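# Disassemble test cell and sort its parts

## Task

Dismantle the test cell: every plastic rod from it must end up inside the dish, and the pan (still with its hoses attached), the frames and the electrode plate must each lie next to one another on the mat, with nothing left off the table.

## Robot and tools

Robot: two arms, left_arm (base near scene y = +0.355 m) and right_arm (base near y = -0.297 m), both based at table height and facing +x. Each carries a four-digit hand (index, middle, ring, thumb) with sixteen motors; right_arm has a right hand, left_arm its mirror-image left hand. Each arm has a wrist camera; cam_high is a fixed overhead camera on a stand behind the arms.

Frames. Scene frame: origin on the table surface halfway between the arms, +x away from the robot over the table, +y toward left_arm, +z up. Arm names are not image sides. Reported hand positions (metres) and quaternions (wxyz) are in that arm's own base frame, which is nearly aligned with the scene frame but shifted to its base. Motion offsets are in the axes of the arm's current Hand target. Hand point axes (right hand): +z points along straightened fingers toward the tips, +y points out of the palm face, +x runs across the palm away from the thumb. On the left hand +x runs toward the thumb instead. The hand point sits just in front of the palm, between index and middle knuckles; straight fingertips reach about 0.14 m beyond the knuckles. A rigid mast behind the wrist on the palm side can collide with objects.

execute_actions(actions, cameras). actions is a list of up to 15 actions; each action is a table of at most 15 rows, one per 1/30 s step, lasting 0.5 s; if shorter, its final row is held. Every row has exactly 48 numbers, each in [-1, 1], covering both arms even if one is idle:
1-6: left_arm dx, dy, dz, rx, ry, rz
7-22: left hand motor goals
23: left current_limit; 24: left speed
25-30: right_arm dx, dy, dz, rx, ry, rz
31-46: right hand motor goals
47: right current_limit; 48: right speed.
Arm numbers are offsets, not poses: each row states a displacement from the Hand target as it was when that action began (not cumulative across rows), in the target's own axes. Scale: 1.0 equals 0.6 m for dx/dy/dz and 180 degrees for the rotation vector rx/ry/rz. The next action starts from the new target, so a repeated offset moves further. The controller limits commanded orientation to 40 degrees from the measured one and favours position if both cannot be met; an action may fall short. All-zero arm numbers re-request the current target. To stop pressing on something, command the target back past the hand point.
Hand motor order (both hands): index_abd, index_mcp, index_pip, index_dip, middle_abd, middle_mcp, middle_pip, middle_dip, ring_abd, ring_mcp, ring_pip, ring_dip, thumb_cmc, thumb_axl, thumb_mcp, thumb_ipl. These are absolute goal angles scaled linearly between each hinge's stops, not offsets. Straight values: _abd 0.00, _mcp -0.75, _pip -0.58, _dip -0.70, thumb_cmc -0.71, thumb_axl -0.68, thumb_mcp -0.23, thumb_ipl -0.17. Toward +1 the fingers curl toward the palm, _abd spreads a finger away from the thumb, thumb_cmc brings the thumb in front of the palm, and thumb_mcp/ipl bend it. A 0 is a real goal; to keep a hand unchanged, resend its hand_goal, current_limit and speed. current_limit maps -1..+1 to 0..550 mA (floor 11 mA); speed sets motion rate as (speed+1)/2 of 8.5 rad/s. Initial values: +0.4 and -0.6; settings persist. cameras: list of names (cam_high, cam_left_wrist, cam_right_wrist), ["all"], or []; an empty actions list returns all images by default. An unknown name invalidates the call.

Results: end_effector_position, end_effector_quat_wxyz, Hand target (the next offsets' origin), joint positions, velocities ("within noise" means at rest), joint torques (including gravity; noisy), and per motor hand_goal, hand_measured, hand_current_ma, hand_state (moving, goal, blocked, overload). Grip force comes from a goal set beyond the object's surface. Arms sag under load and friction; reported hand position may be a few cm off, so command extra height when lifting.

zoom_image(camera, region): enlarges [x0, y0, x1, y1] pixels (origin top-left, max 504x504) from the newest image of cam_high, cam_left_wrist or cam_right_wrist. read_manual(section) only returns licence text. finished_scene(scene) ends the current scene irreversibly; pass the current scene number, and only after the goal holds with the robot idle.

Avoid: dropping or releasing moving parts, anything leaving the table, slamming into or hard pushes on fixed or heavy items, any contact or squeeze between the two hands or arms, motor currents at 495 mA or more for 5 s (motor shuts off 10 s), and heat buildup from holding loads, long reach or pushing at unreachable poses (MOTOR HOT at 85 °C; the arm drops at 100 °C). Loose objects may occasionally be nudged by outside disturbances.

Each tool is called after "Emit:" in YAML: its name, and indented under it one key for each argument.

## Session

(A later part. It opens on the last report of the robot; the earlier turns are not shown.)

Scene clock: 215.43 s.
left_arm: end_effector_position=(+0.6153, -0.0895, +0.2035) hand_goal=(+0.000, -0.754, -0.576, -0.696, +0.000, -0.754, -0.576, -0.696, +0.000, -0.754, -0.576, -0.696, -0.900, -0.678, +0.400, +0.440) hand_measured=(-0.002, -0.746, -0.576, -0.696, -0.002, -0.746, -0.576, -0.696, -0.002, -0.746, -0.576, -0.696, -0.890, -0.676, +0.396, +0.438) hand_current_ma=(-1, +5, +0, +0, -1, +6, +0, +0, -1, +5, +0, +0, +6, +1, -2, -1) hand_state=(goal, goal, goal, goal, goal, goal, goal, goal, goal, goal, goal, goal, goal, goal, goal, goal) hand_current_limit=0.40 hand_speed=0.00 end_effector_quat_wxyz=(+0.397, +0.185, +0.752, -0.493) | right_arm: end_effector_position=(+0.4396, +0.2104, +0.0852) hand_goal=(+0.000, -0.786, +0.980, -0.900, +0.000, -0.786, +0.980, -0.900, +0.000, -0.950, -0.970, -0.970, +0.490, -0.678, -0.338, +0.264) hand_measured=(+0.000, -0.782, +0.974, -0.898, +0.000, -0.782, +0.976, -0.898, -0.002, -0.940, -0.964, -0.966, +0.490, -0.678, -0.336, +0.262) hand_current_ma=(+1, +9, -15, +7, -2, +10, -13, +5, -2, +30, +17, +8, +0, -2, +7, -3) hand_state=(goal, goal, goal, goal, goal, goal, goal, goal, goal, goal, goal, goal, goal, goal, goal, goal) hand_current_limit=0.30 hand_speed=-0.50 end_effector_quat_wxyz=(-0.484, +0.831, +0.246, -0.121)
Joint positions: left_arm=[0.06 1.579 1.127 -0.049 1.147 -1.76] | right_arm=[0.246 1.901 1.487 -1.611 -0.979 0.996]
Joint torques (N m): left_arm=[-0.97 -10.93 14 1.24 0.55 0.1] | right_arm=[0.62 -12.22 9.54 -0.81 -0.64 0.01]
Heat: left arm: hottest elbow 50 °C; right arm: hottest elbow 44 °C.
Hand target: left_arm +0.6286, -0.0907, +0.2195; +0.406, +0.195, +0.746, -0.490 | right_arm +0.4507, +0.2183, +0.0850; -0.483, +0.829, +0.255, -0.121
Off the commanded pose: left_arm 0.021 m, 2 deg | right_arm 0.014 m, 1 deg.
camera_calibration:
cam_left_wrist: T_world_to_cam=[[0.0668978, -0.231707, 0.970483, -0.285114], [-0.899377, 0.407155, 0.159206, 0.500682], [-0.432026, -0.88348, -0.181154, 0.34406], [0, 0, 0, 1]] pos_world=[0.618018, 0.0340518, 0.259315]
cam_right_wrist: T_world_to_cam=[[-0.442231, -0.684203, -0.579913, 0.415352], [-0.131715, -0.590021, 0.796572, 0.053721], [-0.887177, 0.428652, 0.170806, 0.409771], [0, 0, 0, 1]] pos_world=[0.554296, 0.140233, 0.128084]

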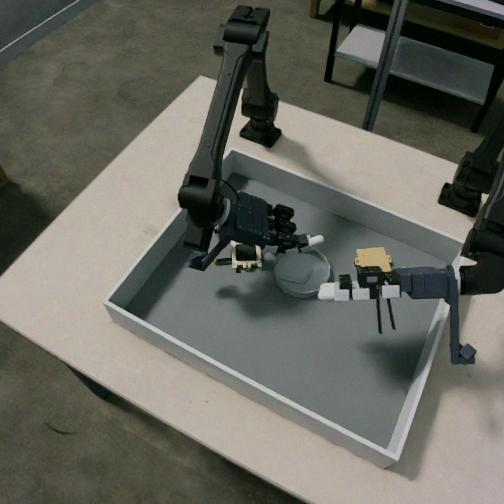

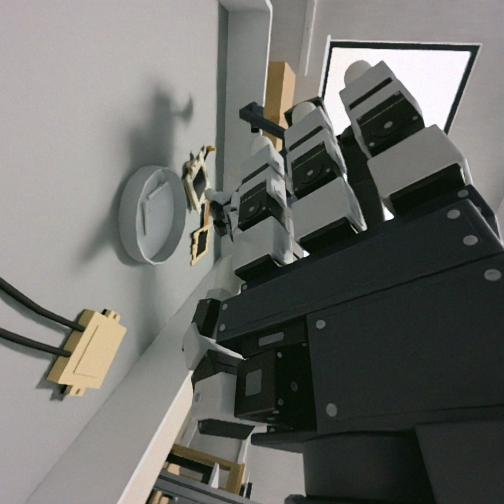

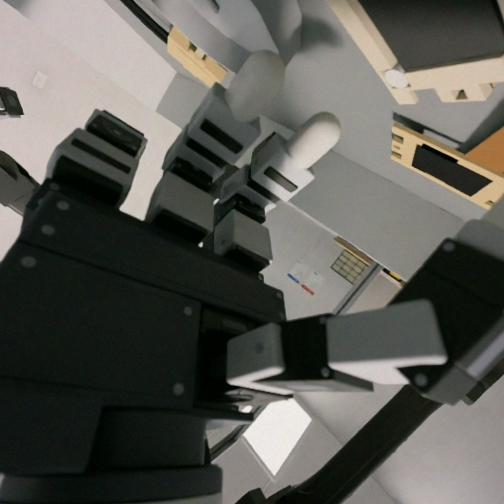

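Emit:
execute_actions:
  actions:
    - [[0,0,0,0,0,0, 0,-0.754,-0.576,-0.696,0,-0.754,-0.576,-0.696,0,-0.754,-0.576,-0.696,-0.9,-0.678,0.4,0.44,0.4,0, 0,0.0216,0.0125,0,0,0, 0,-0.785,0.98,-0.9,0,-0.785,0.98,-0.9,0,-0.95,-0.97,-0.97,0.491,-0.677,-0.337,0.265,0.3,-0.5]]
  cameras: ["all"]

Emit:
zoom_image:
  camera: "cam_left_wrist"
  region: [110, 120, 270, 280]

Emit:
zoom_image:
  camera: "cam_high"
  region: [180, 190, 340, 310]

Scene clock: 216.90 s.
left_arm: end_effector_position=(+0.6153, -0.0895, +0.2035) hand_goal=(+0.000, -0.754, -0.576, -0.696, +0.000, -0.754, -0.576, -0.696, +0.000, -0.754, -0.576, -0.696, -0.900, -0.678, +0.400, +0.440) hand_measured=(-0.002, -0.746, -0.576, -0.696, -0.002, -0.746, -0.576, -0.696, -0.002, -0.746, -0.576, -0.696, -0.890, -0.676, +0.396, +0.438) hand_current_ma=(-1, +5, +0, +0, -1, +6, +0, +0, -1, +5, +0, +0, +6, +1, -2, -1) hand_state=(goal, goal, goal, goal, goal, goal, goal, goal, goal, goal, goal, goal, goal, goal, goal, goal) hand_current_limit=0.40 hand_speed=0.00 end_effector_quat_wxyz=(+0.397, +0.185, +0.752, -0.493) | right_arm: end_effector_position=(+0.4411, +0.2110, +0.0757) hand_goal=(+0.000, -0.786, +0.980, -0.900, +0.000, -0.786, +0.980, -0.900, +0.000, -0.950, -0.970, -0.970, +0.490, -0.678, -0.338, +0.264) hand_measured=(+0.000, -0.782, +0.974, -0.898, +0.000, -0.782, +0.976, -0.898, -0.002, -0.940, -0.964, -0.966, +0.490, -0.678, -0.336, +0.262) hand_current_ma=(+1, +9, -15, +7, -2, +10, -13, +5, -2, +30, +17, +8, +0, -2, +7, -3) hand_state=(goal, goal, goal, goal, goal, goal, goal, goal, goal, goal, goal, goal, goal, goal, goal, goal) hand_current_limit=0.30 hand_speed=-0.50 end_effector_quat_wxyz=(-0.484, +0.831, +0.245, -0.125)
Joint positions: left_arm=[0.06 1.579 1.127 -0.049 1.147 -1.76] | right_arm=[0.247 1.92 1.487 -1.6 -0.979 0.996]
Joint torques (N m): left_arm=[-0.91 -10.93 14 1.21 0.55 0.09] | right_arm=[0.5 -12.51 8.46 -0.13 -0.66 0.01]
Heat: left arm: hottest elbow 50 °C; right arm: hottest elbow 44 °C.
Hand target: left_arm +0.6286, -0.0907, +0.2195; +0.406, +0.195, +0.746, -0.490 | right_arm +0.4512, +0.2187, +0.0701; -0.483, +0.829, +0.255, -0.121
Off the commanded pose: left_arm 0.021 m, 2 deg | right_arm 0.014 m, 1 deg.
camera_calibration:
cam_left_wrist: T_world_to_cam=[[0.0668978, -0.231707, 0.970483, -0.285114], [-0.899377, 0.407155, 0.159206, 0.500682], [-0.432026, -0.88348, -0.181154, 0.34406], [0, 0, 0, 1]] pos_world=[0.618018, 0.0340518, 0.259315]
cam_right_wrist: T_world_to_cam=[[-0.446083, -0.685388, -0.575545, 0.41256], [-0.125846, -0.58865, 0.798533, 0.0587381], [-0.886099, 0.428642, 0.176333, 0.411547], [0, 0, 0, 1]] pos_world=[0.556099, 0.140934, 0.117974]

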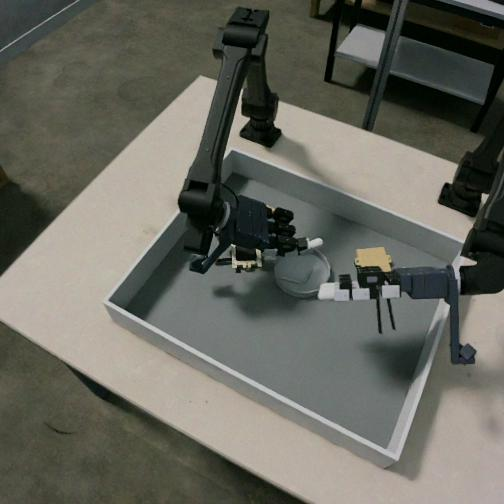

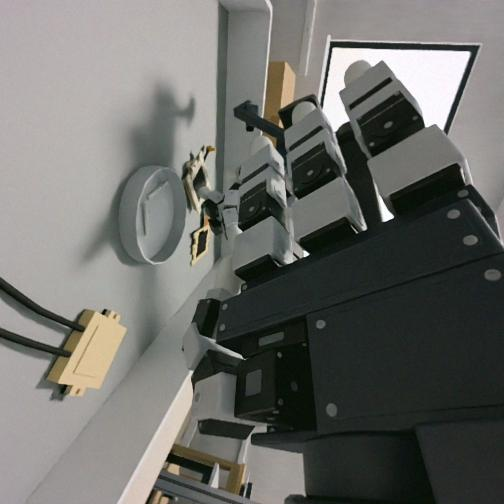

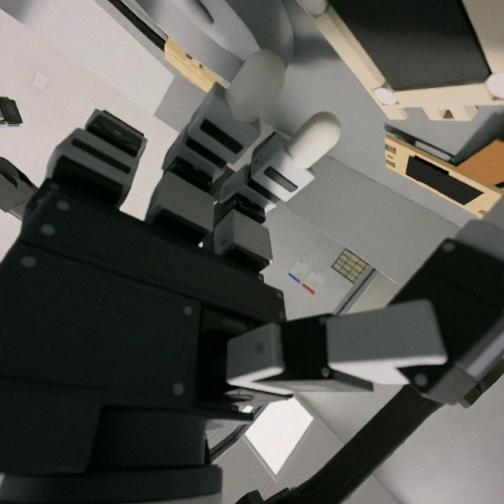

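Scaled by 3.150 from the camera's 504x504 image, which has a finer 720x720 frame.

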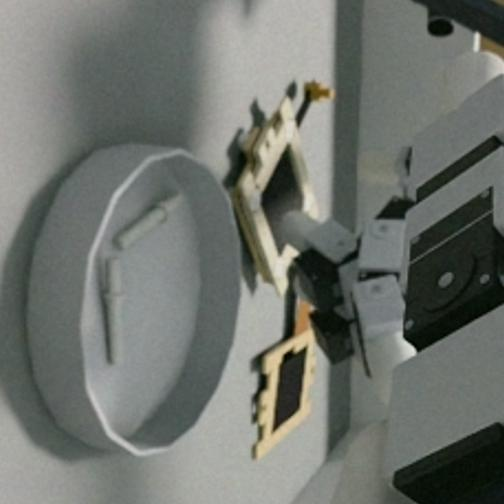

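Scaled by 3.150 from the camera's 504x504 image, which has a finer 720x720 frame.

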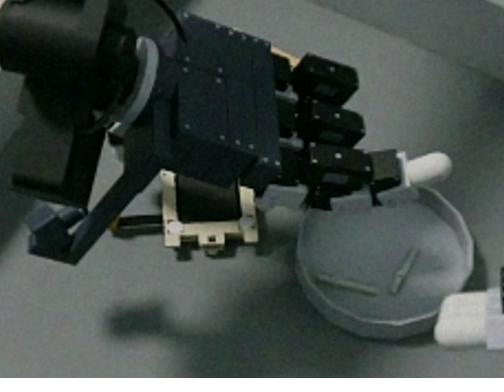

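Emit:
execute_actions:
  actions:
    - [[0,0,0,0,0,0, 0,-0.754,-0.576,-0.696,0,-0.754,-0.576,-0.696,0,-0.754,-0.576,-0.696,-0.9,-0.678,0.4,0.44,0.4,0, -0.0025,0.0216,0.0125,0,0,0, 0,-0.785,0.98,-0.9,0,-0.785,0.98,-0.9,0,-0.95,-0.97,-0.97,0.491,-0.677,-0.337,0.265,0.3,-0.5]]
  cameras: ["all"]

Emit:
zoom_image:
  camera: "cam_left_wrist"
  region: [110, 120, 270, 280]

Emit:
zoom_image:
  camera: "cam_high"
  region: [180, 190, 340, 310]

Scene clock: 218.20 s.
left_arm: end_effector_position=(+0.6153, -0.0895, +0.2035) hand_goal=(+0.000, -0.754, -0.576, -0.696, +0.000, -0.754, -0.576, -0.696, +0.000, -0.754, -0.576, -0.696, -0.900, -0.678, +0.400, +0.440) hand_measured=(-0.002, -0.746, -0.576, -0.696, -0.002, -0.746, -0.576, -0.696, -0.002, -0.746, -0.576, -0.696, -0.890, -0.676, +0.396, +0.438) hand_current_ma=(-1, +5, +0, +0, -1, +6, +0, +0, -1, +5, +0, +0, +6, +1, -2, -1) hand_state=(goal, goal, goal, goal, goal, goal, goal, goal, goal, goal, goal, goal, goal, goal, goal, goal) hand_current_limit=0.40 hand_speed=0.00 end_effector_quat_wxyz=(+0.397, +0.185, +0.752, -0.493) | right_arm: end_effector_position=(+0.4476, +0.2127, +0.0664) hand_goal=(+0.000, -0.786, +0.980, -0.900, +0.000, -0.786, +0.980, -0.900, +0.000, -0.950, -0.970, -0.970, +0.490, -0.678, -0.338, +0.264) hand_measured=(+0.000, -0.782, +0.974, -0.898, +0.000, -0.782, +0.976, -0.898, -0.002, -0.940, -0.964, -0.966, +0.490, -0.678, -0.336, +0.262) hand_current_ma=(+1, +9, -15, +7, -2, +10, -13, +5, -2, +30, +17, +8, +0, -2, +7, -3) hand_state=(goal, goal, goal, goal, goal, goal, goal, goal, goal, goal, goal, goal, goal, goal, goal, goal) hand_current_limit=0.30 hand_speed=-0.50 end_effector_quat_wxyz=(-0.484, +0.831, +0.249, -0.116)
Joint positions: left_arm=[0.06 1.579 1.127 -0.049 1.147 -1.76] | right_arm=[0.247 1.935 1.487 -1.567 -0.979 0.996]
Joint torques (N m): left_arm=[-0.85 -10.87 14.01 1.22 0.55 0.1] | right_arm=[0.5 -12.57 7.09 -0.09 -0.63 -0.01]
Heat: left arm: hottest elbow 50 °C; right arm: hottest elbow 44 °C.
Hand target: left_arm +0.6286, -0.0907, +0.2195; +0.406, +0.195, +0.746, -0.490 | right_arm +0.4506, +0.2182, +0.0551; -0.483, +0.829, +0.255, -0.121
Off the commanded pose: left_arm 0.021 m, 2 deg | right_arm 0.013 m, 1 deg.
camera_calibration:
cam_left_wrist: T_world_to_cam=[[0.0668978, -0.231707, 0.970483, -0.285114], [-0.899377, 0.407155, 0.159206, 0.500682], [-0.432026, -0.88348, -0.181154, 0.34406], [0, 0, 0, 1]] pos_world=[0.618018, 0.0340518, 0.259315]
cam_right_wrist: T_world_to_cam=[[-0.4355, -0.682757, -0.586671, 0.406549], [-0.14029, -0.59228, 0.793425, 0.075599], [-0.88919, 0.42784, 0.162154, 0.420759], [0, 0, 0, 1]] pos_world=[0.561792, 0.142332, 0.1103]

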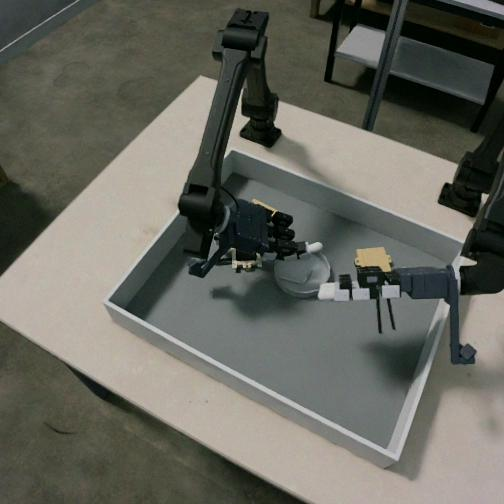

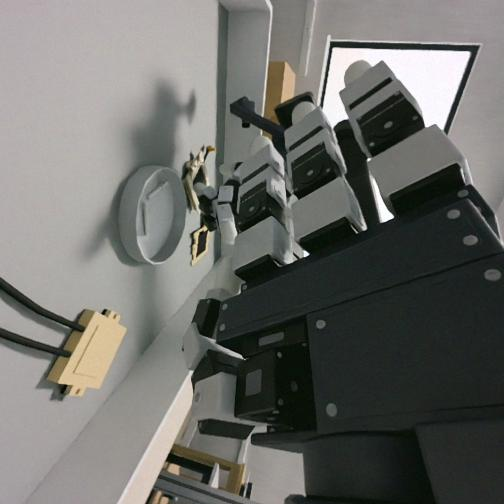

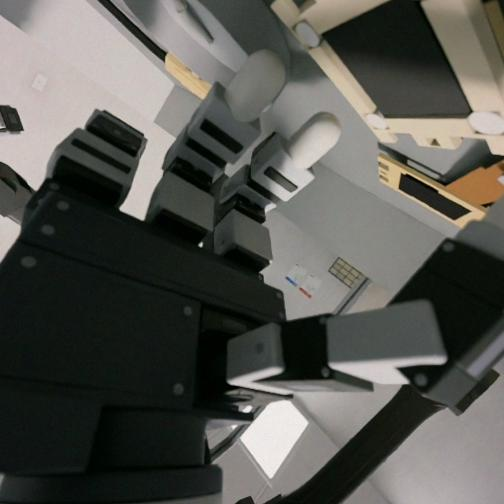

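Scaled by 3.150 from the camera's 504x504 image, which has a finer 720x720 frame.

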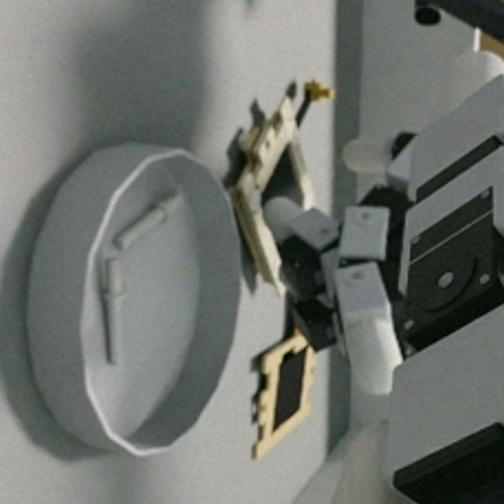

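Scaled by 3.150 from the camera's 504x504 image, which has a finer 720x720 frame.

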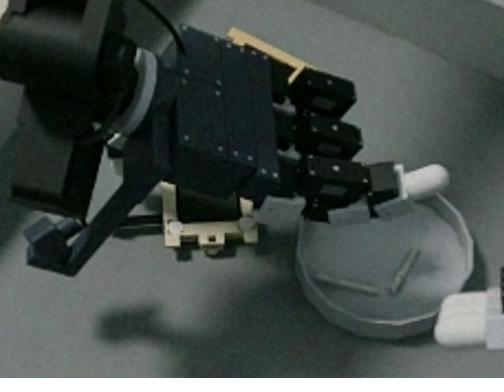

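Emit:
execute_actions:
  actions:
    - [[0,0,0,0,0,0, 0,-0.754,-0.576,-0.696,0,-0.754,-0.576,-0.696,0,-0.754,-0.576,-0.696,-0.9,-0.678,0.4,0.44,0.4,0, -0.014,0.0065,0.011,0,0,0, 0,-0.785,0.98,-0.9,0,-0.785,0.98,-0.9,0,-0.95,-0.97,-0.97,0.491,-0.677,-0.337,0.265,0.3,-0.5]]
  cameras: ["cam_left_wrist","cam_high"]

Emit:
zoom_image:
  camera: "cam_left_wrist"
  region: [150, 120, 250, 220]

Scene clock: 219.27 s.
left_arm: end_effector_position=(+0.6153, -0.0895, +0.2035) hand_goal=(+0.000, -0.754, -0.576, -0.696, +0.000, -0.754, -0.576, -0.696, +0.000, -0.754, -0.576, -0.696, -0.900, -0.678, +0.400, +0.440) hand_measured=(-0.002, -0.746, -0.576, -0.696, -0.002, -0.746, -0.576, -0.696, -0.002, -0.746, -0.576, -0.696, -0.890, -0.676, +0.396, +0.438) hand_current_ma=(-1, +5, +0, +0, -1, +6, +0, +0, -1, +5, +0, +0, +6, +1, -2, -1) hand_state=(goal, goal, goal, goal, goal, goal, goal, goal, goal, goal, goal, goal, goal, goal, goal, goal) hand_current_limit=0.40 hand_speed=0.00 end_effector_quat_wxyz=(+0.397, +0.185, +0.752, -0.493) | right_arm: end_effector_position=(+0.4466, +0.2130, +0.0590) hand_goal=(+0.000, -0.786, +0.980, -0.900, +0.000, -0.786, +0.980, -0.900, +0.000, -0.950, -0.970, -0.970, +0.490, -0.678, -0.338, +0.264) hand_measured=(+0.000, -0.782, +0.974, -0.898, +0.000, -0.782, +0.976, -0.898, -0.002, -0.940, -0.964, -0.966, +0.490, -0.678, -0.336, +0.262) hand_current_ma=(+1, +9, -15, +7, -2, +10, -13, +5, -2, +30, +17, +8, +0, -2, +7, -3) hand_state=(goal, goal, goal, goal, goal, goal, goal, goal, goal, goal, goal, goal, goal, goal, goal, goal) hand_current_limit=0.30 hand_speed=-0.50 end_effector_quat_wxyz=(-0.484, +0.831, +0.252, -0.112)
Joint positions: left_arm=[0.06 1.579 1.127 -0.049 1.147 -1.76] | right_arm=[0.248 1.935 1.468 -1.537 -0.979 0.996]
Joint velocities: left_arm=[-0.015 0.005 0.002 -0.007 -0.154 -0.11] | right_arm=[within noise]
Joint torques (N m): left_arm=[-0.97 -10.93 13.98 1.25 0.54 0.11] | right_arm=[0.56 -13.27 5.57 -0.13 -0.67 0.02]
Heat: left arm: hottest elbow 50 °C; right arm: hottest elbow 44 °C.
Hand target: left_arm +0.6286, -0.0907, +0.2195; +0.406, +0.195, +0.746, -0.490 | right_arm +0.4417, +0.2169, +0.0480; -0.483, +0.829, +0.255, -0.121
Off the commanded pose: left_arm 0.021 m, 2 deg | right_arm 0.013 m, 1 deg.
camera_calibration:
cam_left_wrist: T_world_to_cam=[[0.0668978, -0.231707, 0.970483, -0.285114], [-0.899377, 0.407155, 0.159206, 0.500682], [-0.432026, -0.88348, -0.181154, 0.34406], [0, 0, 0, 1]] pos_world=[0.618018, 0.0340518, 0.259315]
Images, in order (width x height): cam_high 504x504, cam_left_wrist 504x504.

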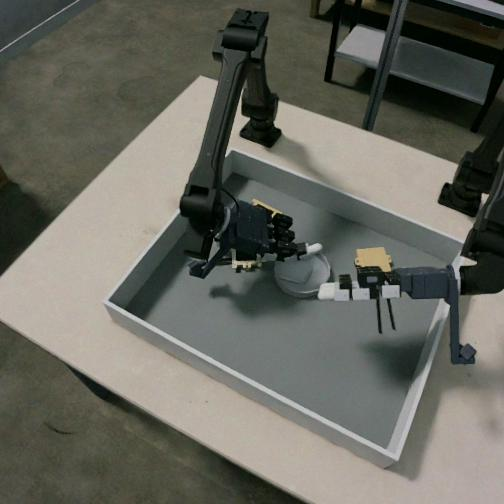

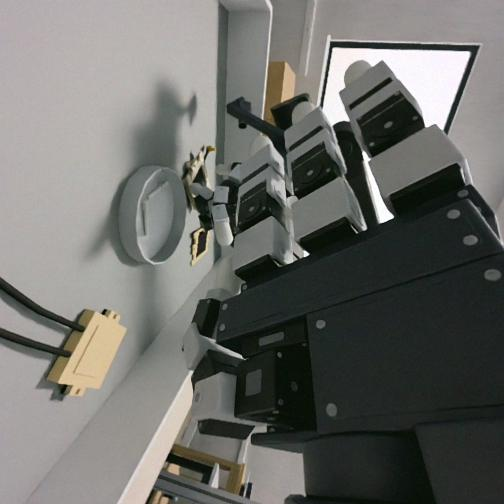

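Scaled by 5.040 from the camera's 504x504 image, which has a finer 720x720 frame.

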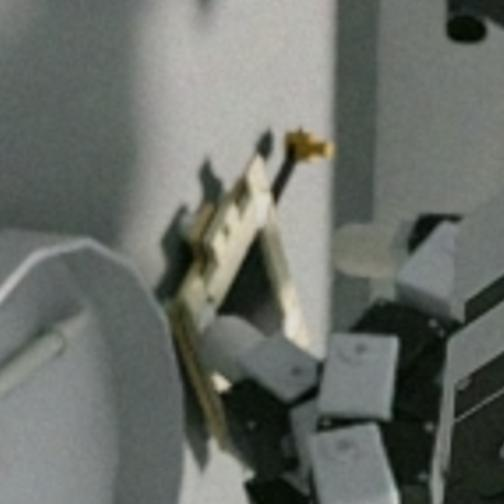

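Emit:
execute_actions:
  actions:
    - [[0,0,0,0,0,0, 0,-0.754,-0.576,-0.696,0,-0.754,-0.576,-0.696,0,-0.754,-0.576,-0.696,-0.9,-0.678,0.4,0.44,0.4,0, -0.014,0.002,0.008,0,0,0, 0,-0.785,0.98,-0.9,0,-0.785,0.98,-0.9,0,-0.95,-0.97,-0.97,0.491,-0.677,-0.337,0.265,0.3,-0.5]]
  cameras: ["all"]

Emit:
zoom_image:
  camera: "cam_left_wrist"
  region: [150, 120, 250, 220]

Emit:
zoom_image:
  camera: "cam_right_wrist"
  region: [160, 0, 504, 300]

Scene clock: 220.63 s.
left_arm: end_effector_position=(+0.6153, -0.0895, +0.2035) hand_goal=(+0.000, -0.754, -0.576, -0.696, +0.000, -0.754, -0.576, -0.696, +0.000, -0.754, -0.576, -0.696, -0.900, -0.678, +0.400, +0.440) hand_measured=(-0.002, -0.746, -0.576, -0.696, -0.002, -0.746, -0.576, -0.696, -0.002, -0.746, -0.576, -0.696, -0.890, -0.676, +0.396, +0.438) hand_current_ma=(-1, +5, +0, +0, -1, +6, +0, +0, -1, +5, +0, +0, +6, +1, -2, -1) hand_state=(goal, goal, goal, goal, goal, goal, goal, goal, goal, goal, goal, goal, goal, goal, goal, goal) hand_current_limit=0.40 hand_speed=0.00 end_effector_quat_wxyz=(+0.397, +0.185, +0.752, -0.493) | right_arm: end_effector_position=(+0.4371, +0.2119, +0.0479) hand_goal=(+0.000, -0.786, +0.980, -0.900, +0.000, -0.786, +0.980, -0.900, +0.000, -0.950, -0.970, -0.970, +0.490, -0.678, -0.338, +0.264) hand_measured=(+0.000, -0.782, +0.974, -0.898, +0.000, -0.782, +0.976, -0.898, -0.002, -0.940, -0.964, -0.966, +0.490, -0.678, -0.336, +0.262) hand_current_ma=(+1, +9, -14, +7, -2, +10, -8, +5, -2, +30, +17, +8, +0, -2, +7, -3) hand_state=(goal, goal, goal, goal, goal, goal, goal, goal, goal, goal, goal, goal, goal, goal, goal, goal) hand_current_limit=0.30 hand_speed=-0.50 end_effector_quat_wxyz=(-0.484, +0.830, +0.250, -0.118)
Joint positions: left_arm=[0.06 1.579 1.127 -0.049 1.147 -1.76] | right_arm=[0.251 1.935 1.432 -1.514 -0.979 0.996]
Joint torques (N m): left_arm=[-0.91 -10.87 14 1.24 0.55 0.11] | right_arm=[0.62 -14.21 5.39 -0.08 -0.71 0.04]
Heat: left arm: hottest elbow 50 °C; right arm: hottest elbow 44 °C.
Hand target: left_arm +0.6286, -0.0907, +0.2195; +0.406, +0.195, +0.746, -0.490 | right_arm +0.4330, +0.2155, +0.0442; -0.483, +0.829, +0.255, -0.121
Off the commanded pose: left_arm 0.021 m, 2 deg | right_arm 0.007 m, 1 deg.
camera_calibration:
cam_left_wrist: T_world_to_cam=[[0.0668978, -0.231707, 0.970483, -0.285114], [-0.899377, 0.407155, 0.159206, 0.500682], [-0.432026, -0.88348, -0.181154, 0.34406], [0, 0, 0, 1]] pos_world=[0.618018, 0.0340518, 0.259315]
cam_right_wrist: T_world_to_cam=[[-0.433973, -0.684696, -0.585541, 0.390309], [-0.136594, -0.592415, 0.793969, 0.0867782], [-0.890511, 0.424542, 0.163567, 0.416008], [0, 0, 0, 1]] pos_world=[0.551696, 0.142039, 0.0915978]

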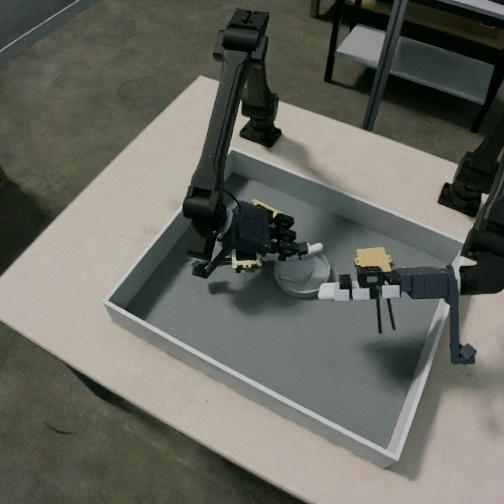

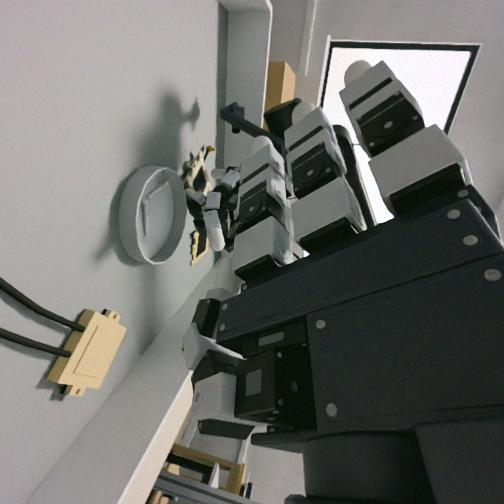

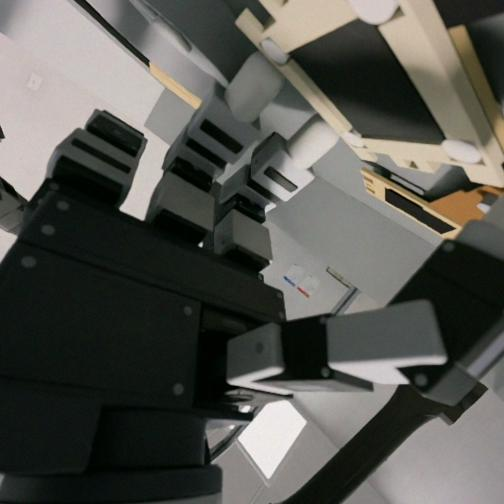

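Scaled by 5.040 from the camera's 504x504 image, which has a finer 720x720 frame.

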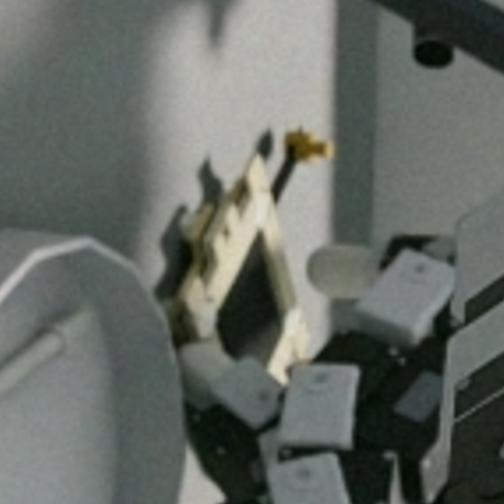

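Scaled by 1.465 from the camera's 504x504 image, which has a finer 720x720 frame.

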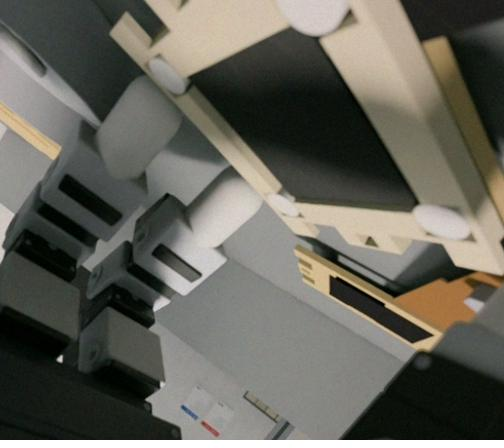

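Emit:
execute_actions:
  actions:
    - [[0,0,0,0,0,0, 0,-0.754,-0.576,-0.696,0,-0.754,-0.576,-0.696,0,-0.754,-0.576,-0.696,-0.9,-0.678,0.4,0.44,0.4,0, 0,0,0,0,0,0, 0,-0.72,0.98,-0.9,0,-0.72,0.98,-0.9,0,-0.95,-0.97,-0.97,0.491,-0.677,-0.25,0.265,0.1,-0.7]]
    - [[0,0,0,0,0,0, 0,-0.754,-0.576,-0.696,0,-0.754,-0.576,-0.696,0,-0.754,-0.576,-0.696,-0.9,-0.678,0.4,0.44,0.4,0, 0,0,0,0,0,0, 0,-0.68,0.98,-0.9,0,-0.68,0.98,-0.9,0,-0.95,-0.97,-0.97,0.491,-0.677,-0.2,0.265,0.1,-0.7]]
  cameras: ["all"]

Emit:
zoom_image:
  camera: "cam_left_wrist"
  region: [150, 120, 250, 220]

Emit:
zoom_image:
  camera: "cam_right_wrist"
  region: [160, 0, 504, 300]

Scene clock: 222.47 s.
left_arm: end_effector_position=(+0.6153, -0.0895, +0.2035) hand_goal=(+0.000, -0.754, -0.576, -0.696, +0.000, -0.754, -0.576, -0.696, +0.000, -0.754, -0.576, -0.696, -0.900, -0.678, +0.400, +0.440) hand_measured=(-0.002, -0.746, -0.576, -0.696, -0.002, -0.746, -0.576, -0.696, -0.002, -0.746, -0.576, -0.696, -0.890, -0.676, +0.396, +0.438) hand_current_ma=(-1, +5, +0, +0, -1, +6, +0, +0, -1, +5, +0, +0, +6, +1, -2, -1) hand_state=(goal, goal, goal, goal, goal, goal, goal, goal, goal, goal, goal, goal, goal, goal, goal, goal) hand_current_limit=0.40 hand_speed=0.00 end_effector_quat_wxyz=(+0.397, +0.185, +0.752, -0.493) | right_arm: end_effector_position=(+0.4369, +0.2122, +0.0479) hand_goal=(+0.000, -0.680, +0.980, -0.900, +0.000, -0.680, +0.980, -0.900, +0.000, -0.950, -0.970, -0.970, +0.490, -0.678, -0.200, +0.264) hand_measured=(+0.000, -0.706, +0.972, -0.904, +0.000, -0.704, +0.970, -0.904, -0.002, -0.940, -0.964, -0.966, +0.486, -0.678, -0.254, +0.252) hand_current_ma=(+1, -94, -24, -8, -2, -89, -26, -10, -2, +30, +17, +8, -8, -2, -271, -54) hand_state=(goal, blocked, goal, goal, goal, blocked, goal, goal, goal, goal, goal, goal, goal, goal, blocked, goal) hand_current_limit=0.10 hand_speed=-0.70 end_effector_quat_wxyz=(-0.484, +0.830, +0.251, -0.118)
Joint positions: left_arm=[0.06 1.579 1.127 -0.049 1.147 -1.76] | right_arm=[0.251 1.935 1.432 -1.514 -0.979 0.996]
Joint torques (N m): left_arm=[-0.91 -10.99 14 1.22 0.55 0.1] | right_arm=[0.38 -14.15 5.38 -0.12 -0.71 0.04]
Heat: left arm: hottest elbow 50 °C; right arm: hottest elbow 43 °C.
Hand target: left_arm +0.6286, -0.0907, +0.2195; +0.406, +0.195, +0.746, -0.490 | right_arm +0.4330, +0.2155, +0.0442; -0.483, +0.829, +0.255, -0.121
Off the commanded pose: left_arm 0.021 m, 2 deg | right_arm 0.006 m, 1 deg.
camera_calibration:
cam_left_wrist: T_world_to_cam=[[0.0668978, -0.231707, 0.970483, -0.285114], [-0.899377, 0.407155, 0.159206, 0.500682], [-0.432026, -0.88348, -0.181154, 0.34406], [0, 0, 0, 1]] pos_world=[0.618018, 0.0340518, 0.259315]
cam_right_wrist: T_world_to_cam=[[-0.433445, -0.685017, -0.585558, 0.390253], [-0.136142, -0.592537, 0.793956, 0.0867582], [-0.890837, 0.423855, 0.163572, 0.415938], [0, 0, 0, 1]] pos_world=[0.551497, 0.14244, 0.0915978]

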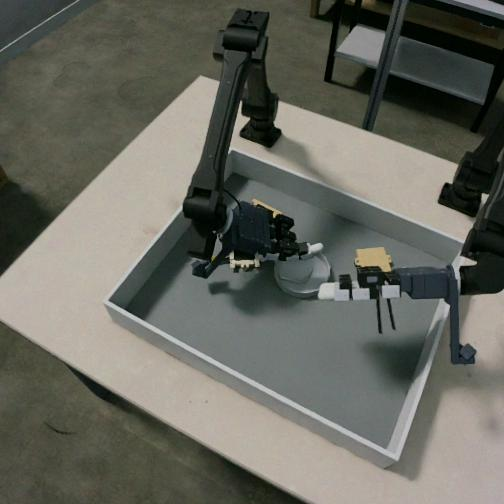

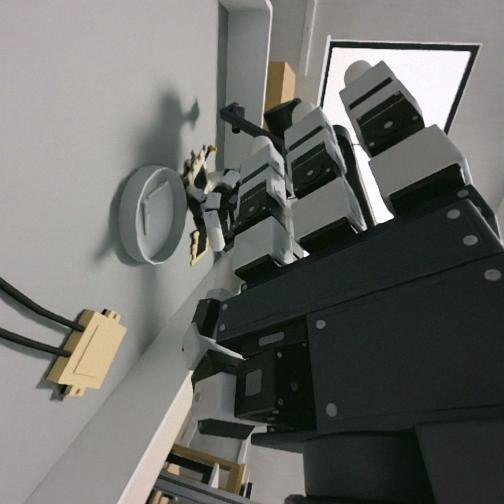

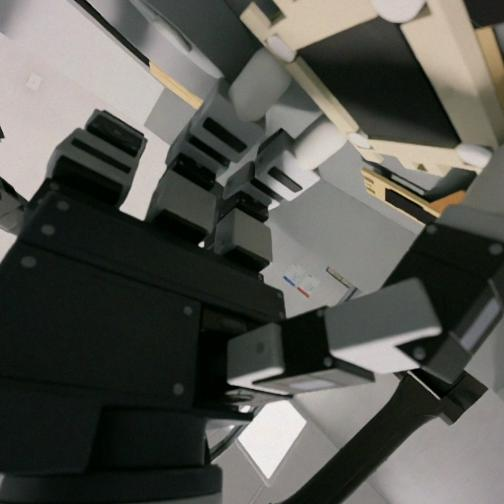

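Scaled by 5.040 from the camera's 504x504 image, which has a finer 720x720 frame.

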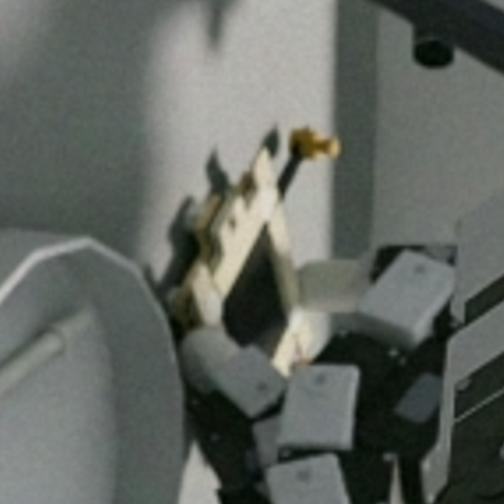

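Scaled by 1.465 from the camera's 504x504 image, which has a finer 720x720 frame.

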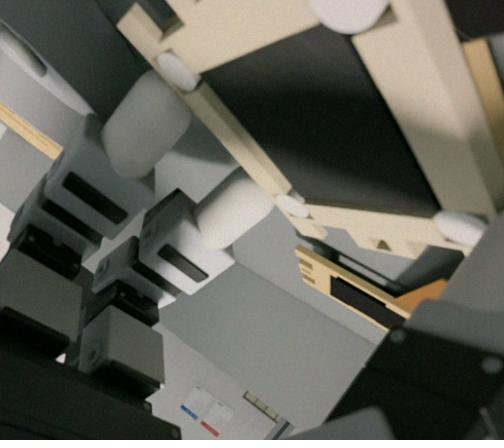

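Emit:
execute_actions:
  actions:
    - [[0,0,0,0,0,0, 0,-0.754,-0.576,-0.696,0,-0.754,-0.576,-0.696,0,-0.754,-0.576,-0.696,-0.9,-0.678,0.4,0.44,0.4,0, 0,0,0,0,0,0, 0,-0.64,0.98,-0.9,0,-0.64,0.98,-0.9,0,-0.95,-0.97,-0.97,0.491,-0.677,-0.15,0.265,0.2,-0.5]]
    - [[0,0,0,0,0,0, 0,-0.754,-0.576,-0.696,0,-0.754,-0.576,-0.696,0,-0.754,-0.576,-0.696,-0.9,-0.678,0.4,0.44,0.4,0, 0,-0.03,-0.017,0,0,0, 0,-0.64,0.98,-0.9,0,-0.64,0.98,-0.9,0,-0.95,-0.97,-0.97,0.491,-0.677,-0.15,0.265,0.2,-0.5]]
  cameras: ["all"]

Emit:
zoom_image:
  camera: "cam_left_wrist"
  region: [150, 120, 250, 220]

Emit:
zoom_image:
  camera: "cam_right_wrist"
  region: [160, 0, 504, 300]

Emit:
zoom_image:
  camera: "cam_high"
  region: [180, 190, 340, 310]

Scene clock: 224.13 s.
left_arm: end_effector_position=(+0.6153, -0.0895, +0.2035) hand_goal=(+0.000, -0.754, -0.576, -0.696, +0.000, -0.754, -0.576, -0.696, +0.000, -0.754, -0.576, -0.696, -0.900, -0.678, +0.400, +0.440) hand_measured=(-0.002, -0.746, -0.576, -0.696, -0.002, -0.746, -0.576, -0.696, -0.002, -0.746, -0.576, -0.696, -0.890, -0.676, +0.396, +0.438) hand_current_ma=(-1, +5, +0, +0, -1, +6, +0, +0, -1, +5, +0, +0, +6, +1, -2, -1) hand_state=(goal, goal, goal, goal, goal, goal, goal, goal, goal, goal, goal, goal, goal, goal, goal, goal) hand_current_limit=0.40 hand_speed=0.00 end_effector_quat_wxyz=(+0.397, +0.185, +0.752, -0.493) | right_arm: end_effector_position=(+0.4323, +0.2115, +0.0565) hand_goal=(+0.000, -0.640, +0.980, -0.900, +0.000, -0.640, +0.980, -0.900, +0.000, -0.950, -0.970, -0.970, +0.490, -0.678, -0.150, +0.264) hand_measured=(+0.000, -0.684, +0.962, -0.910, +0.000, -0.674, +0.964, -0.908, -0.002, -0.940, -0.964, -0.966, +0.474, -0.680, -0.254, +0.240) hand_current_ma=(+1, -171, -54, -26, -2, -128, -46, -21, -2, +30, +17, +8, -49, -8, -330, -111) hand_state=(goal, blocked, goal, goal, goal, blocked, goal, goal, goal, goal, goal, goal, goal, goal, blocked, blocked) hand_current_limit=0.20 hand_speed=-0.50 end_effector_quat_wxyz=(-0.484, +0.830, +0.248, -0.123)
Joint positions: left_arm=[0.06 1.579 1.127 -0.049 1.147 -1.76] | right_arm=[0.252 1.92 1.432 -1.539 -0.979 0.996]
Joint torques (N m): left_arm=[-0.85 -10.99 14 1.22 0.55 0.1] | right_arm=[0.44 -14.97 6.64 -0.8 -0.68 0.04]
Heat: left arm: hottest elbow 50 °C; right arm: hottest elbow 43 °C.
Hand target: left_arm +0.6286, -0.0907, +0.2195; +0.406, +0.195, +0.746, -0.490 | right_arm +0.4320, +0.2152, +0.0649; -0.483, +0.829, +0.255, -0.121
Off the commanded pose: left_arm 0.021 m, 2 deg | right_arm 0.009 m, 1 deg.
camera_calibration:
cam_left_wrist: T_world_to_cam=[[0.0668978, -0.231707, 0.970483, -0.285114], [-0.899377, 0.407155, 0.159206, 0.500682], [-0.432026, -0.88348, -0.181154, 0.34406], [0, 0, 0, 1]] pos_world=[0.618018, 0.0340518, 0.259315]
cam_right_wrist: T_world_to_cam=[[-0.439138, -0.68662, -0.579406, 0.395243], [-0.127475, -0.590773, 0.796704, 0.074558], [-0.88933, 0.423723, 0.171903, 0.409669], [0, 0, 0, 1]] pos_world=[0.547402, 0.141842, 0.099182]

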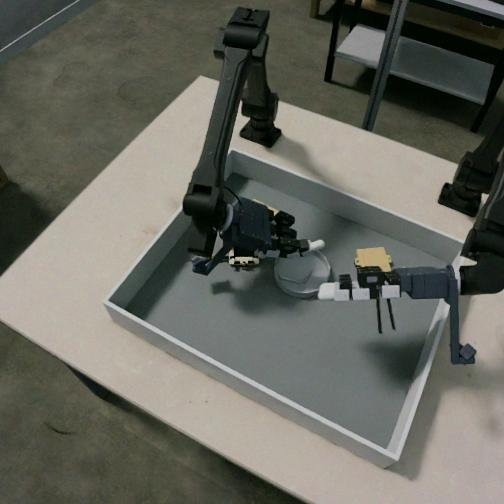

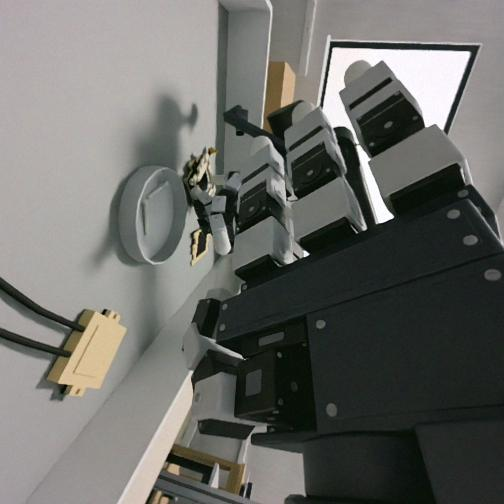

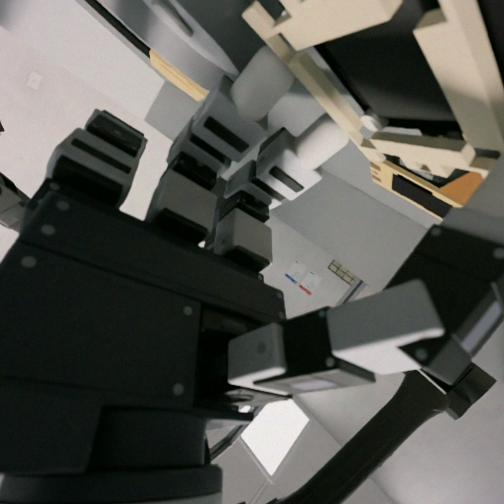

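Scaled by 5.040 from the camera's 504x504 image, which has a finer 720x720 frame.

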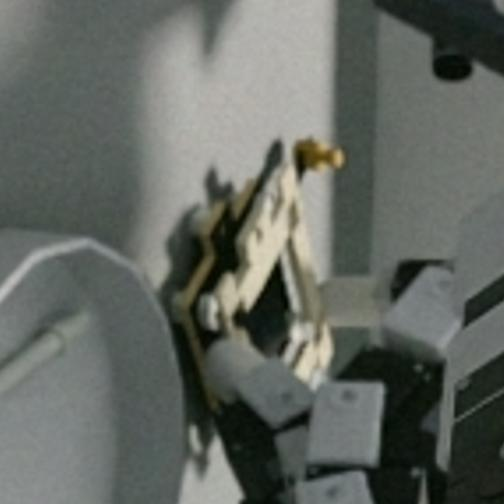

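Scaled by 1.465 from the camera's 504x504 image, which has a finer 720x720 frame.

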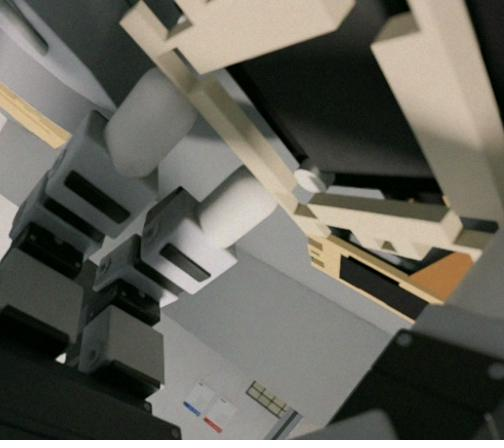

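Scaled by 3.150 from the camera's 504x504 image, which has a finer 720x720 frame.

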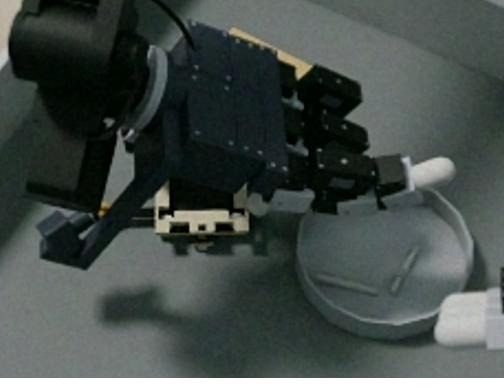

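Emit:
execute_actions:
  actions:
    - [[0,0,0,0,0,0, 0,-0.754,-0.576,-0.696,0,-0.754,-0.576,-0.696,0,-0.754,-0.576,-0.696,-0.9,-0.678,0.4,0.44,0.4,0, 0.005,-0.028,-0.017,0,0,0, 0,-0.64,0.98,-0.9,0,-0.64,0.98,-0.9,0,-0.95,-0.97,-0.97,0.491,-0.677,-0.15,0.265,0.2,-0.5]]
    - [[0,0,0,0,0,0, 0,-0.754,-0.576,-0.696,0,-0.754,-0.576,-0.696,0,-0.754,-0.576,-0.696,-0.9,-0.678,0.4,0.44,0.4,0, 0.005,-0.028,-0.017,0,0,0, 0,-0.64,0.98,-0.9,0,-0.64,0.98,-0.9,0,-0.95,-0.97,-0.97,0.491,-0.677,-0.15,0.265,0.2,-0.5]]
  cameras: ["all"]

Emit:
zoom_image:
  camera: "cam_left_wrist"
  region: [150, 120, 250, 220]

Emit:
zoom_image:
  camera: "cam_right_wrist"
  region: [160, 0, 504, 300]

Scene clock: 226.60 s.
left_arm: end_effector_position=(+0.6153, -0.0895, +0.2035) hand_goal=(+0.000, -0.754, -0.576, -0.696, +0.000, -0.754, -0.576, -0.696, +0.000, -0.754, -0.576, -0.696, -0.900, -0.678, +0.400, +0.440) hand_measured=(-0.002, -0.746, -0.576, -0.696, -0.002, -0.746, -0.576, -0.696, -0.002, -0.746, -0.576, -0.696, -0.890, -0.676, +0.396, +0.438) hand_current_ma=(-1, +5, +0, +0, -1, +6, +0, +0, -1, +5, +0, +0, +6, +1, -2, -1) hand_state=(goal, goal, goal, goal, goal, goal, goal, goal, goal, goal, goal, goal, goal, goal, goal, goal) hand_current_limit=0.40 hand_speed=0.00 end_effector_quat_wxyz=(+0.397, +0.185, +0.752, -0.493) | right_arm: end_effector_position=(+0.4242, +0.2094, +0.0884) hand_goal=(+0.000, -0.640, +0.980, -0.900, +0.000, -0.640, +0.980, -0.900, +0.000, -0.950, -0.970, -0.970, +0.490, -0.678, -0.150, +0.264) hand_measured=(+0.000, -0.684, +0.962, -0.910, +0.000, -0.674, +0.964, -0.908, -0.002, -0.940, -0.964, -0.966, +0.474, -0.680, -0.254, +0.240) hand_current_ma=(+1, -170, -55, -27, -2, -127, -46, -21, -2, +30, +17, +8, -50, -8, -330, -111) hand_state=(goal, blocked, goal, goal, goal, blocked, goal, goal, goal, goal, goal, goal, goal, goal, blocked, blocked) hand_current_limit=0.20 hand_speed=-0.50 end_effector_quat_wxyz=(-0.484, +0.830, +0.241, -0.135)
Joint positions: left_arm=[0.06 1.579 1.127 -0.049 1.147 -1.76] | right_arm=[0.252 1.882 1.459 -1.632 -0.979 0.996]
Joint torques (N m): left_arm=[-0.91 -10.93 14.01 1.21 0.55 0.1] | right_arm=[0.5 -14.51 9.35 -0.9 -0.7 0.08]
Heat: left arm: hottest elbow 50 °C; right arm: hottest elbow 43 °C.
Hand target: left_arm +0.6286, -0.0907, +0.2195; +0.406, +0.195, +0.746, -0.490 | right_arm +0.4359, +0.2169, +0.1043; -0.483, +0.829, +0.255, -0.121
Off the commanded pose: left_arm 0.021 m, 2 deg | right_arm 0.021 m, 2 deg.
camera_calibration:
cam_left_wrist: T_world_to_cam=[[0.0668978, -0.231707, 0.970483, -0.285114], [-0.899377, 0.407155, 0.159206, 0.500682], [-0.432026, -0.88348, -0.181154, 0.34406], [0, 0, 0, 1]] pos_world=[0.618018, 0.0340518, 0.259315]
cam_right_wrist: T_world_to_cam=[[-0.454502, -0.690601, -0.562582, 0.414694], [-0.105939, -0.585193, 0.803944, 0.0358737], [-0.884424, 0.424993, 0.19281, 0.393739], [0, 0, 0, 1]] pos_world=[0.540511, 0.140045, 0.128542]

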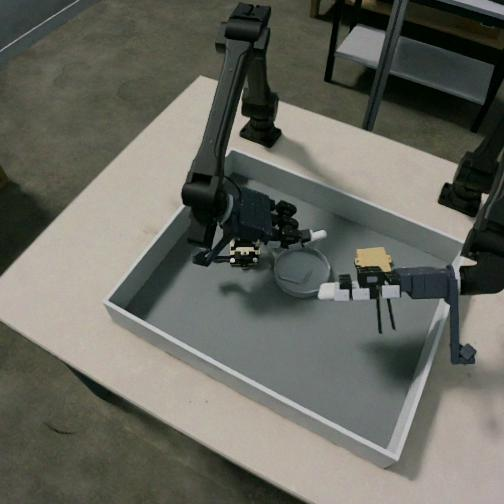

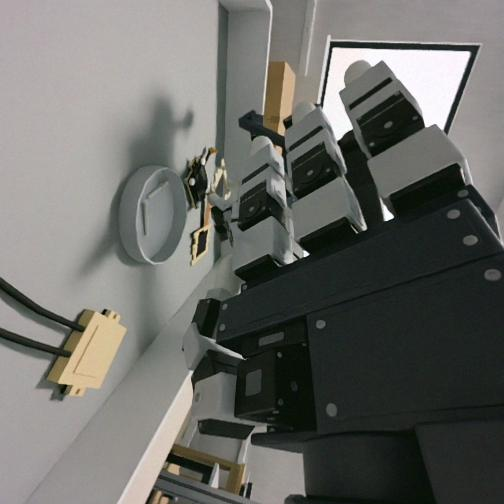

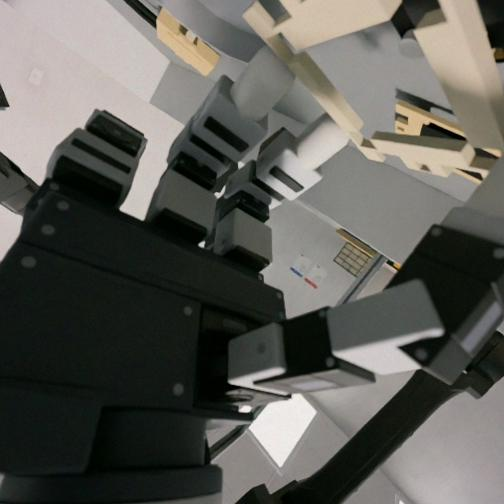

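Scaled by 5.040 from the camera's 504x504 image, which has a finer 720x720 frame.

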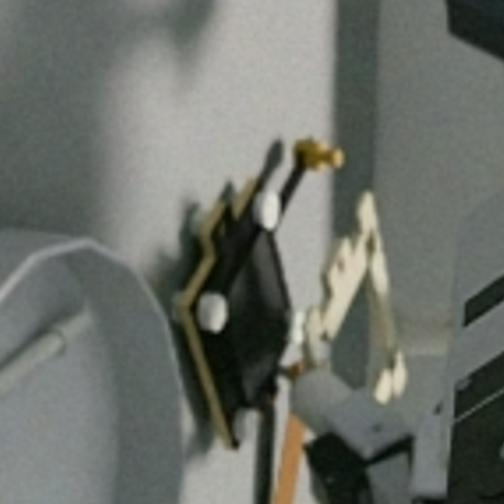

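Scaled by 1.465 from the camera's 504x504 image, which has a finer 720x720 frame.

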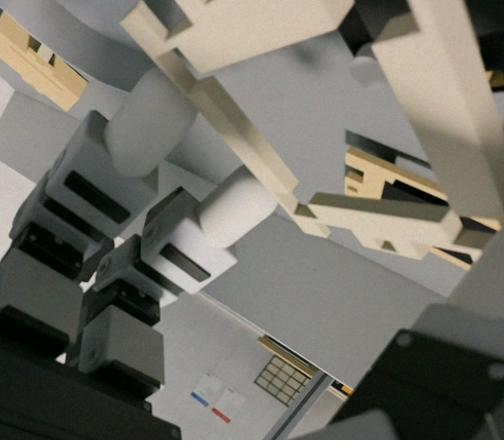

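Emit:
execute_actions:
  actions:
    - [[0,0,0,0,0,0, 0,-0.754,-0.576,-0.696,0,-0.754,-0.576,-0.696,0,-0.754,-0.576,-0.696,-0.9,-0.678,0.4,0.44,0.4,0, 0.02,-0.01,-0.02,0,0,0, 0,-0.64,0.98,-0.9,0,-0.64,0.98,-0.9,0,-0.95,-0.97,-0.97,0.491,-0.677,-0.15,0.265,0.2,-0.5]]
    - [[0,0,0,0,0,0, 0,-0.754,-0.576,-0.696,0,-0.754,-0.576,-0.696,0,-0.754,-0.576,-0.696,-0.9,-0.678,0.4,0.44,0.4,0, 0.08,0.02,-0.04,0,0,0, 0,-0.64,0.98,-0.9,0,-0.64,0.98,-0.9,0,-0.95,-0.97,-0.97,0.491,-0.677,-0.15,0.265,0.2,-0.5]]
    - [[0,0,0,0,0,0, 0,-0.754,-0.576,-0.696,0,-0.754,-0.576,-0.696,0,-0.754,-0.576,-0.696,-0.9,-0.678,0.4,0.44,0.4,0, 0.08,0.02,-0.04,0,0,0, 0,-0.64,0.98,-0.9,0,-0.64,0.98,-0.9,0,-0.95,-0.97,-0.97,0.491,-0.677,-0.15,0.265,0.2,-0.5]]
    - [[0,0,0,0,0,0, 0,-0.754,-0.576,-0.696,0,-0.754,-0.576,-0.696,0,-0.754,-0.576,-0.696,-0.9,-0.678,0.4,0.44,0.4,0, 0.07,0.023,-0.035,0,0,0, 0,-0.64,0.98,-0.9,0,-0.64,0.98,-0.9,0,-0.95,-0.97,-0.97,0.491,-0.677,-0.15,0.265,0.2,-0.5]]
  cameras: ["all"]

Scene clock: 230.10 s.
left_arm: end_effector_position=(+0.6153, -0.0895, +0.2035) hand_goal=(+0.000, -0.754, -0.576, -0.696, +0.000, -0.754, -0.576, -0.696, +0.000, -0.754, -0.576, -0.696, -0.900, -0.678, +0.400, +0.440) hand_measured=(-0.002, -0.746, -0.576, -0.696, -0.002, -0.746, -0.576, -0.696, -0.002, -0.746, -0.576, -0.696, -0.890, -0.676, +0.396, +0.438) hand_current_ma=(-1, +5, +0, +0, -1, +6, +0, +0, -1, +5, +0, +0, +6, +1, -2, -1) hand_state=(goal, goal, goal, goal, goal, goal, goal, goal, goal, goal, goal, goal, goal, goal, goal, goal) hand_current_limit=0.40 hand_speed=0.00 end_effector_quat_wxyz=(+0.397, +0.185, +0.752, -0.493) | right_arm: end_effector_position=(+0.5931, +0.2267, +0.1264) hand_goal=(+0.000, -0.640, +0.980, -0.900, +0.000, -0.640, +0.980, -0.900, +0.000, -0.950, -0.970, -0.970, +0.490, -0.678, -0.150, +0.264) hand_measured=(+0.000, -0.684, +0.962, -0.910, +0.000, -0.672, +0.964, -0.908, -0.002, -0.940, -0.964, -0.966, +0.470, -0.680, -0.254, +0.240) hand_current_ma=(+1, -167, -57, -28, -2, -116, -46, -21, -2, +30, +17, +8, -63, -8, -330, -111) hand_state=(goal, blocked, goal, goal, goal, blocked, goal, goal, goal, goal, goal, goal, goal, goal, blocked, blocked) hand_current_limit=0.20 hand_speed=-0.50 end_effector_quat_wxyz=(-0.469, +0.850, +0.233, -0.052)
Joint positions: left_arm=[0.06 1.579 1.127 -0.049 1.147 -1.76] | right_arm=[0.219 2.164 2.062 -1.703 -0.963 1.131]
Joint torques (N m): left_arm=[-0.97 -10.93 14.02 1.22 0.55 0.1] | right_arm=[-0.79 -16.15 10.97 -0.12 -0.77 0.14]
Heat: left arm: hottest elbow 51 °C; right arm: hottest elbow 44 °C.
Hand target: left_arm +0.6286, -0.0907, +0.2195; +0.406, +0.195, +0.746, -0.490 | right_arm +0.6080, +0.2250, +0.1246; -0.483, +0.829, +0.255, -0.121
Off the commanded pose: left_arm 0.021 m, 2 deg | right_arm 0.015 m, 9 deg.
joint sent to its limit (right arm) — joint 4 (wrist pitch), lower limit. The joint targets are off in orientation, not in position.
camera_calibration:
cam_left_wrist: T_world_to_cam=[[0.0668978, -0.231707, 0.970483, -0.285114], [-0.899377, 0.407155, 0.159206, 0.500682], [-0.432026, -0.88348, -0.181154, 0.34406], [0, 0, 0, 1]] pos_world=[0.618018, 0.0340518, 0.259315]
cam_right_wrist: T_world_to_cam=[[-0.436815, -0.651098, -0.620696, 0.512699], [-0.276496, -0.559422, 0.781407, 0.131522], [-0.856004, 0.51295, 0.0643374, 0.507862], [0, 0, 0, 1]] pos_world=[0.695052, 0.146886, 0.182783]

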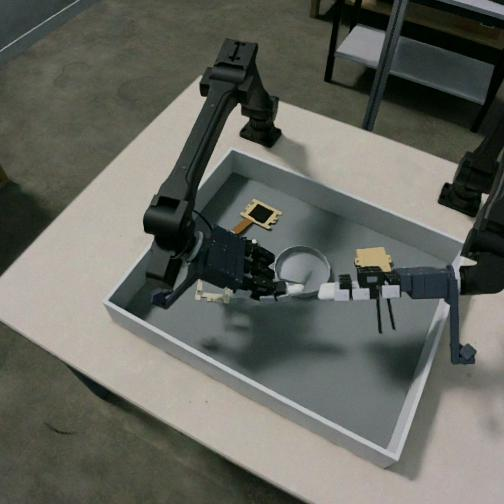

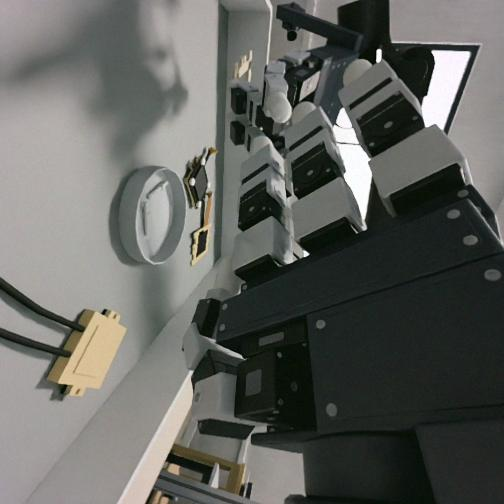

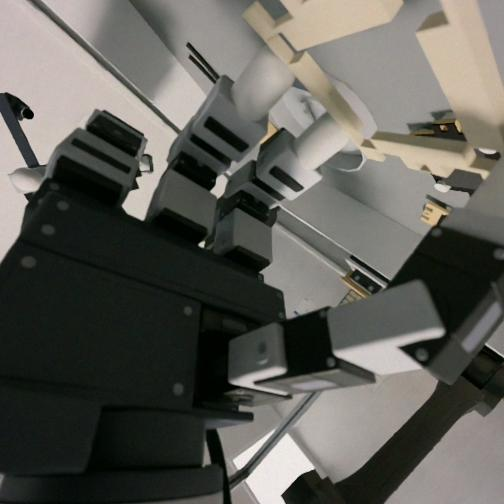

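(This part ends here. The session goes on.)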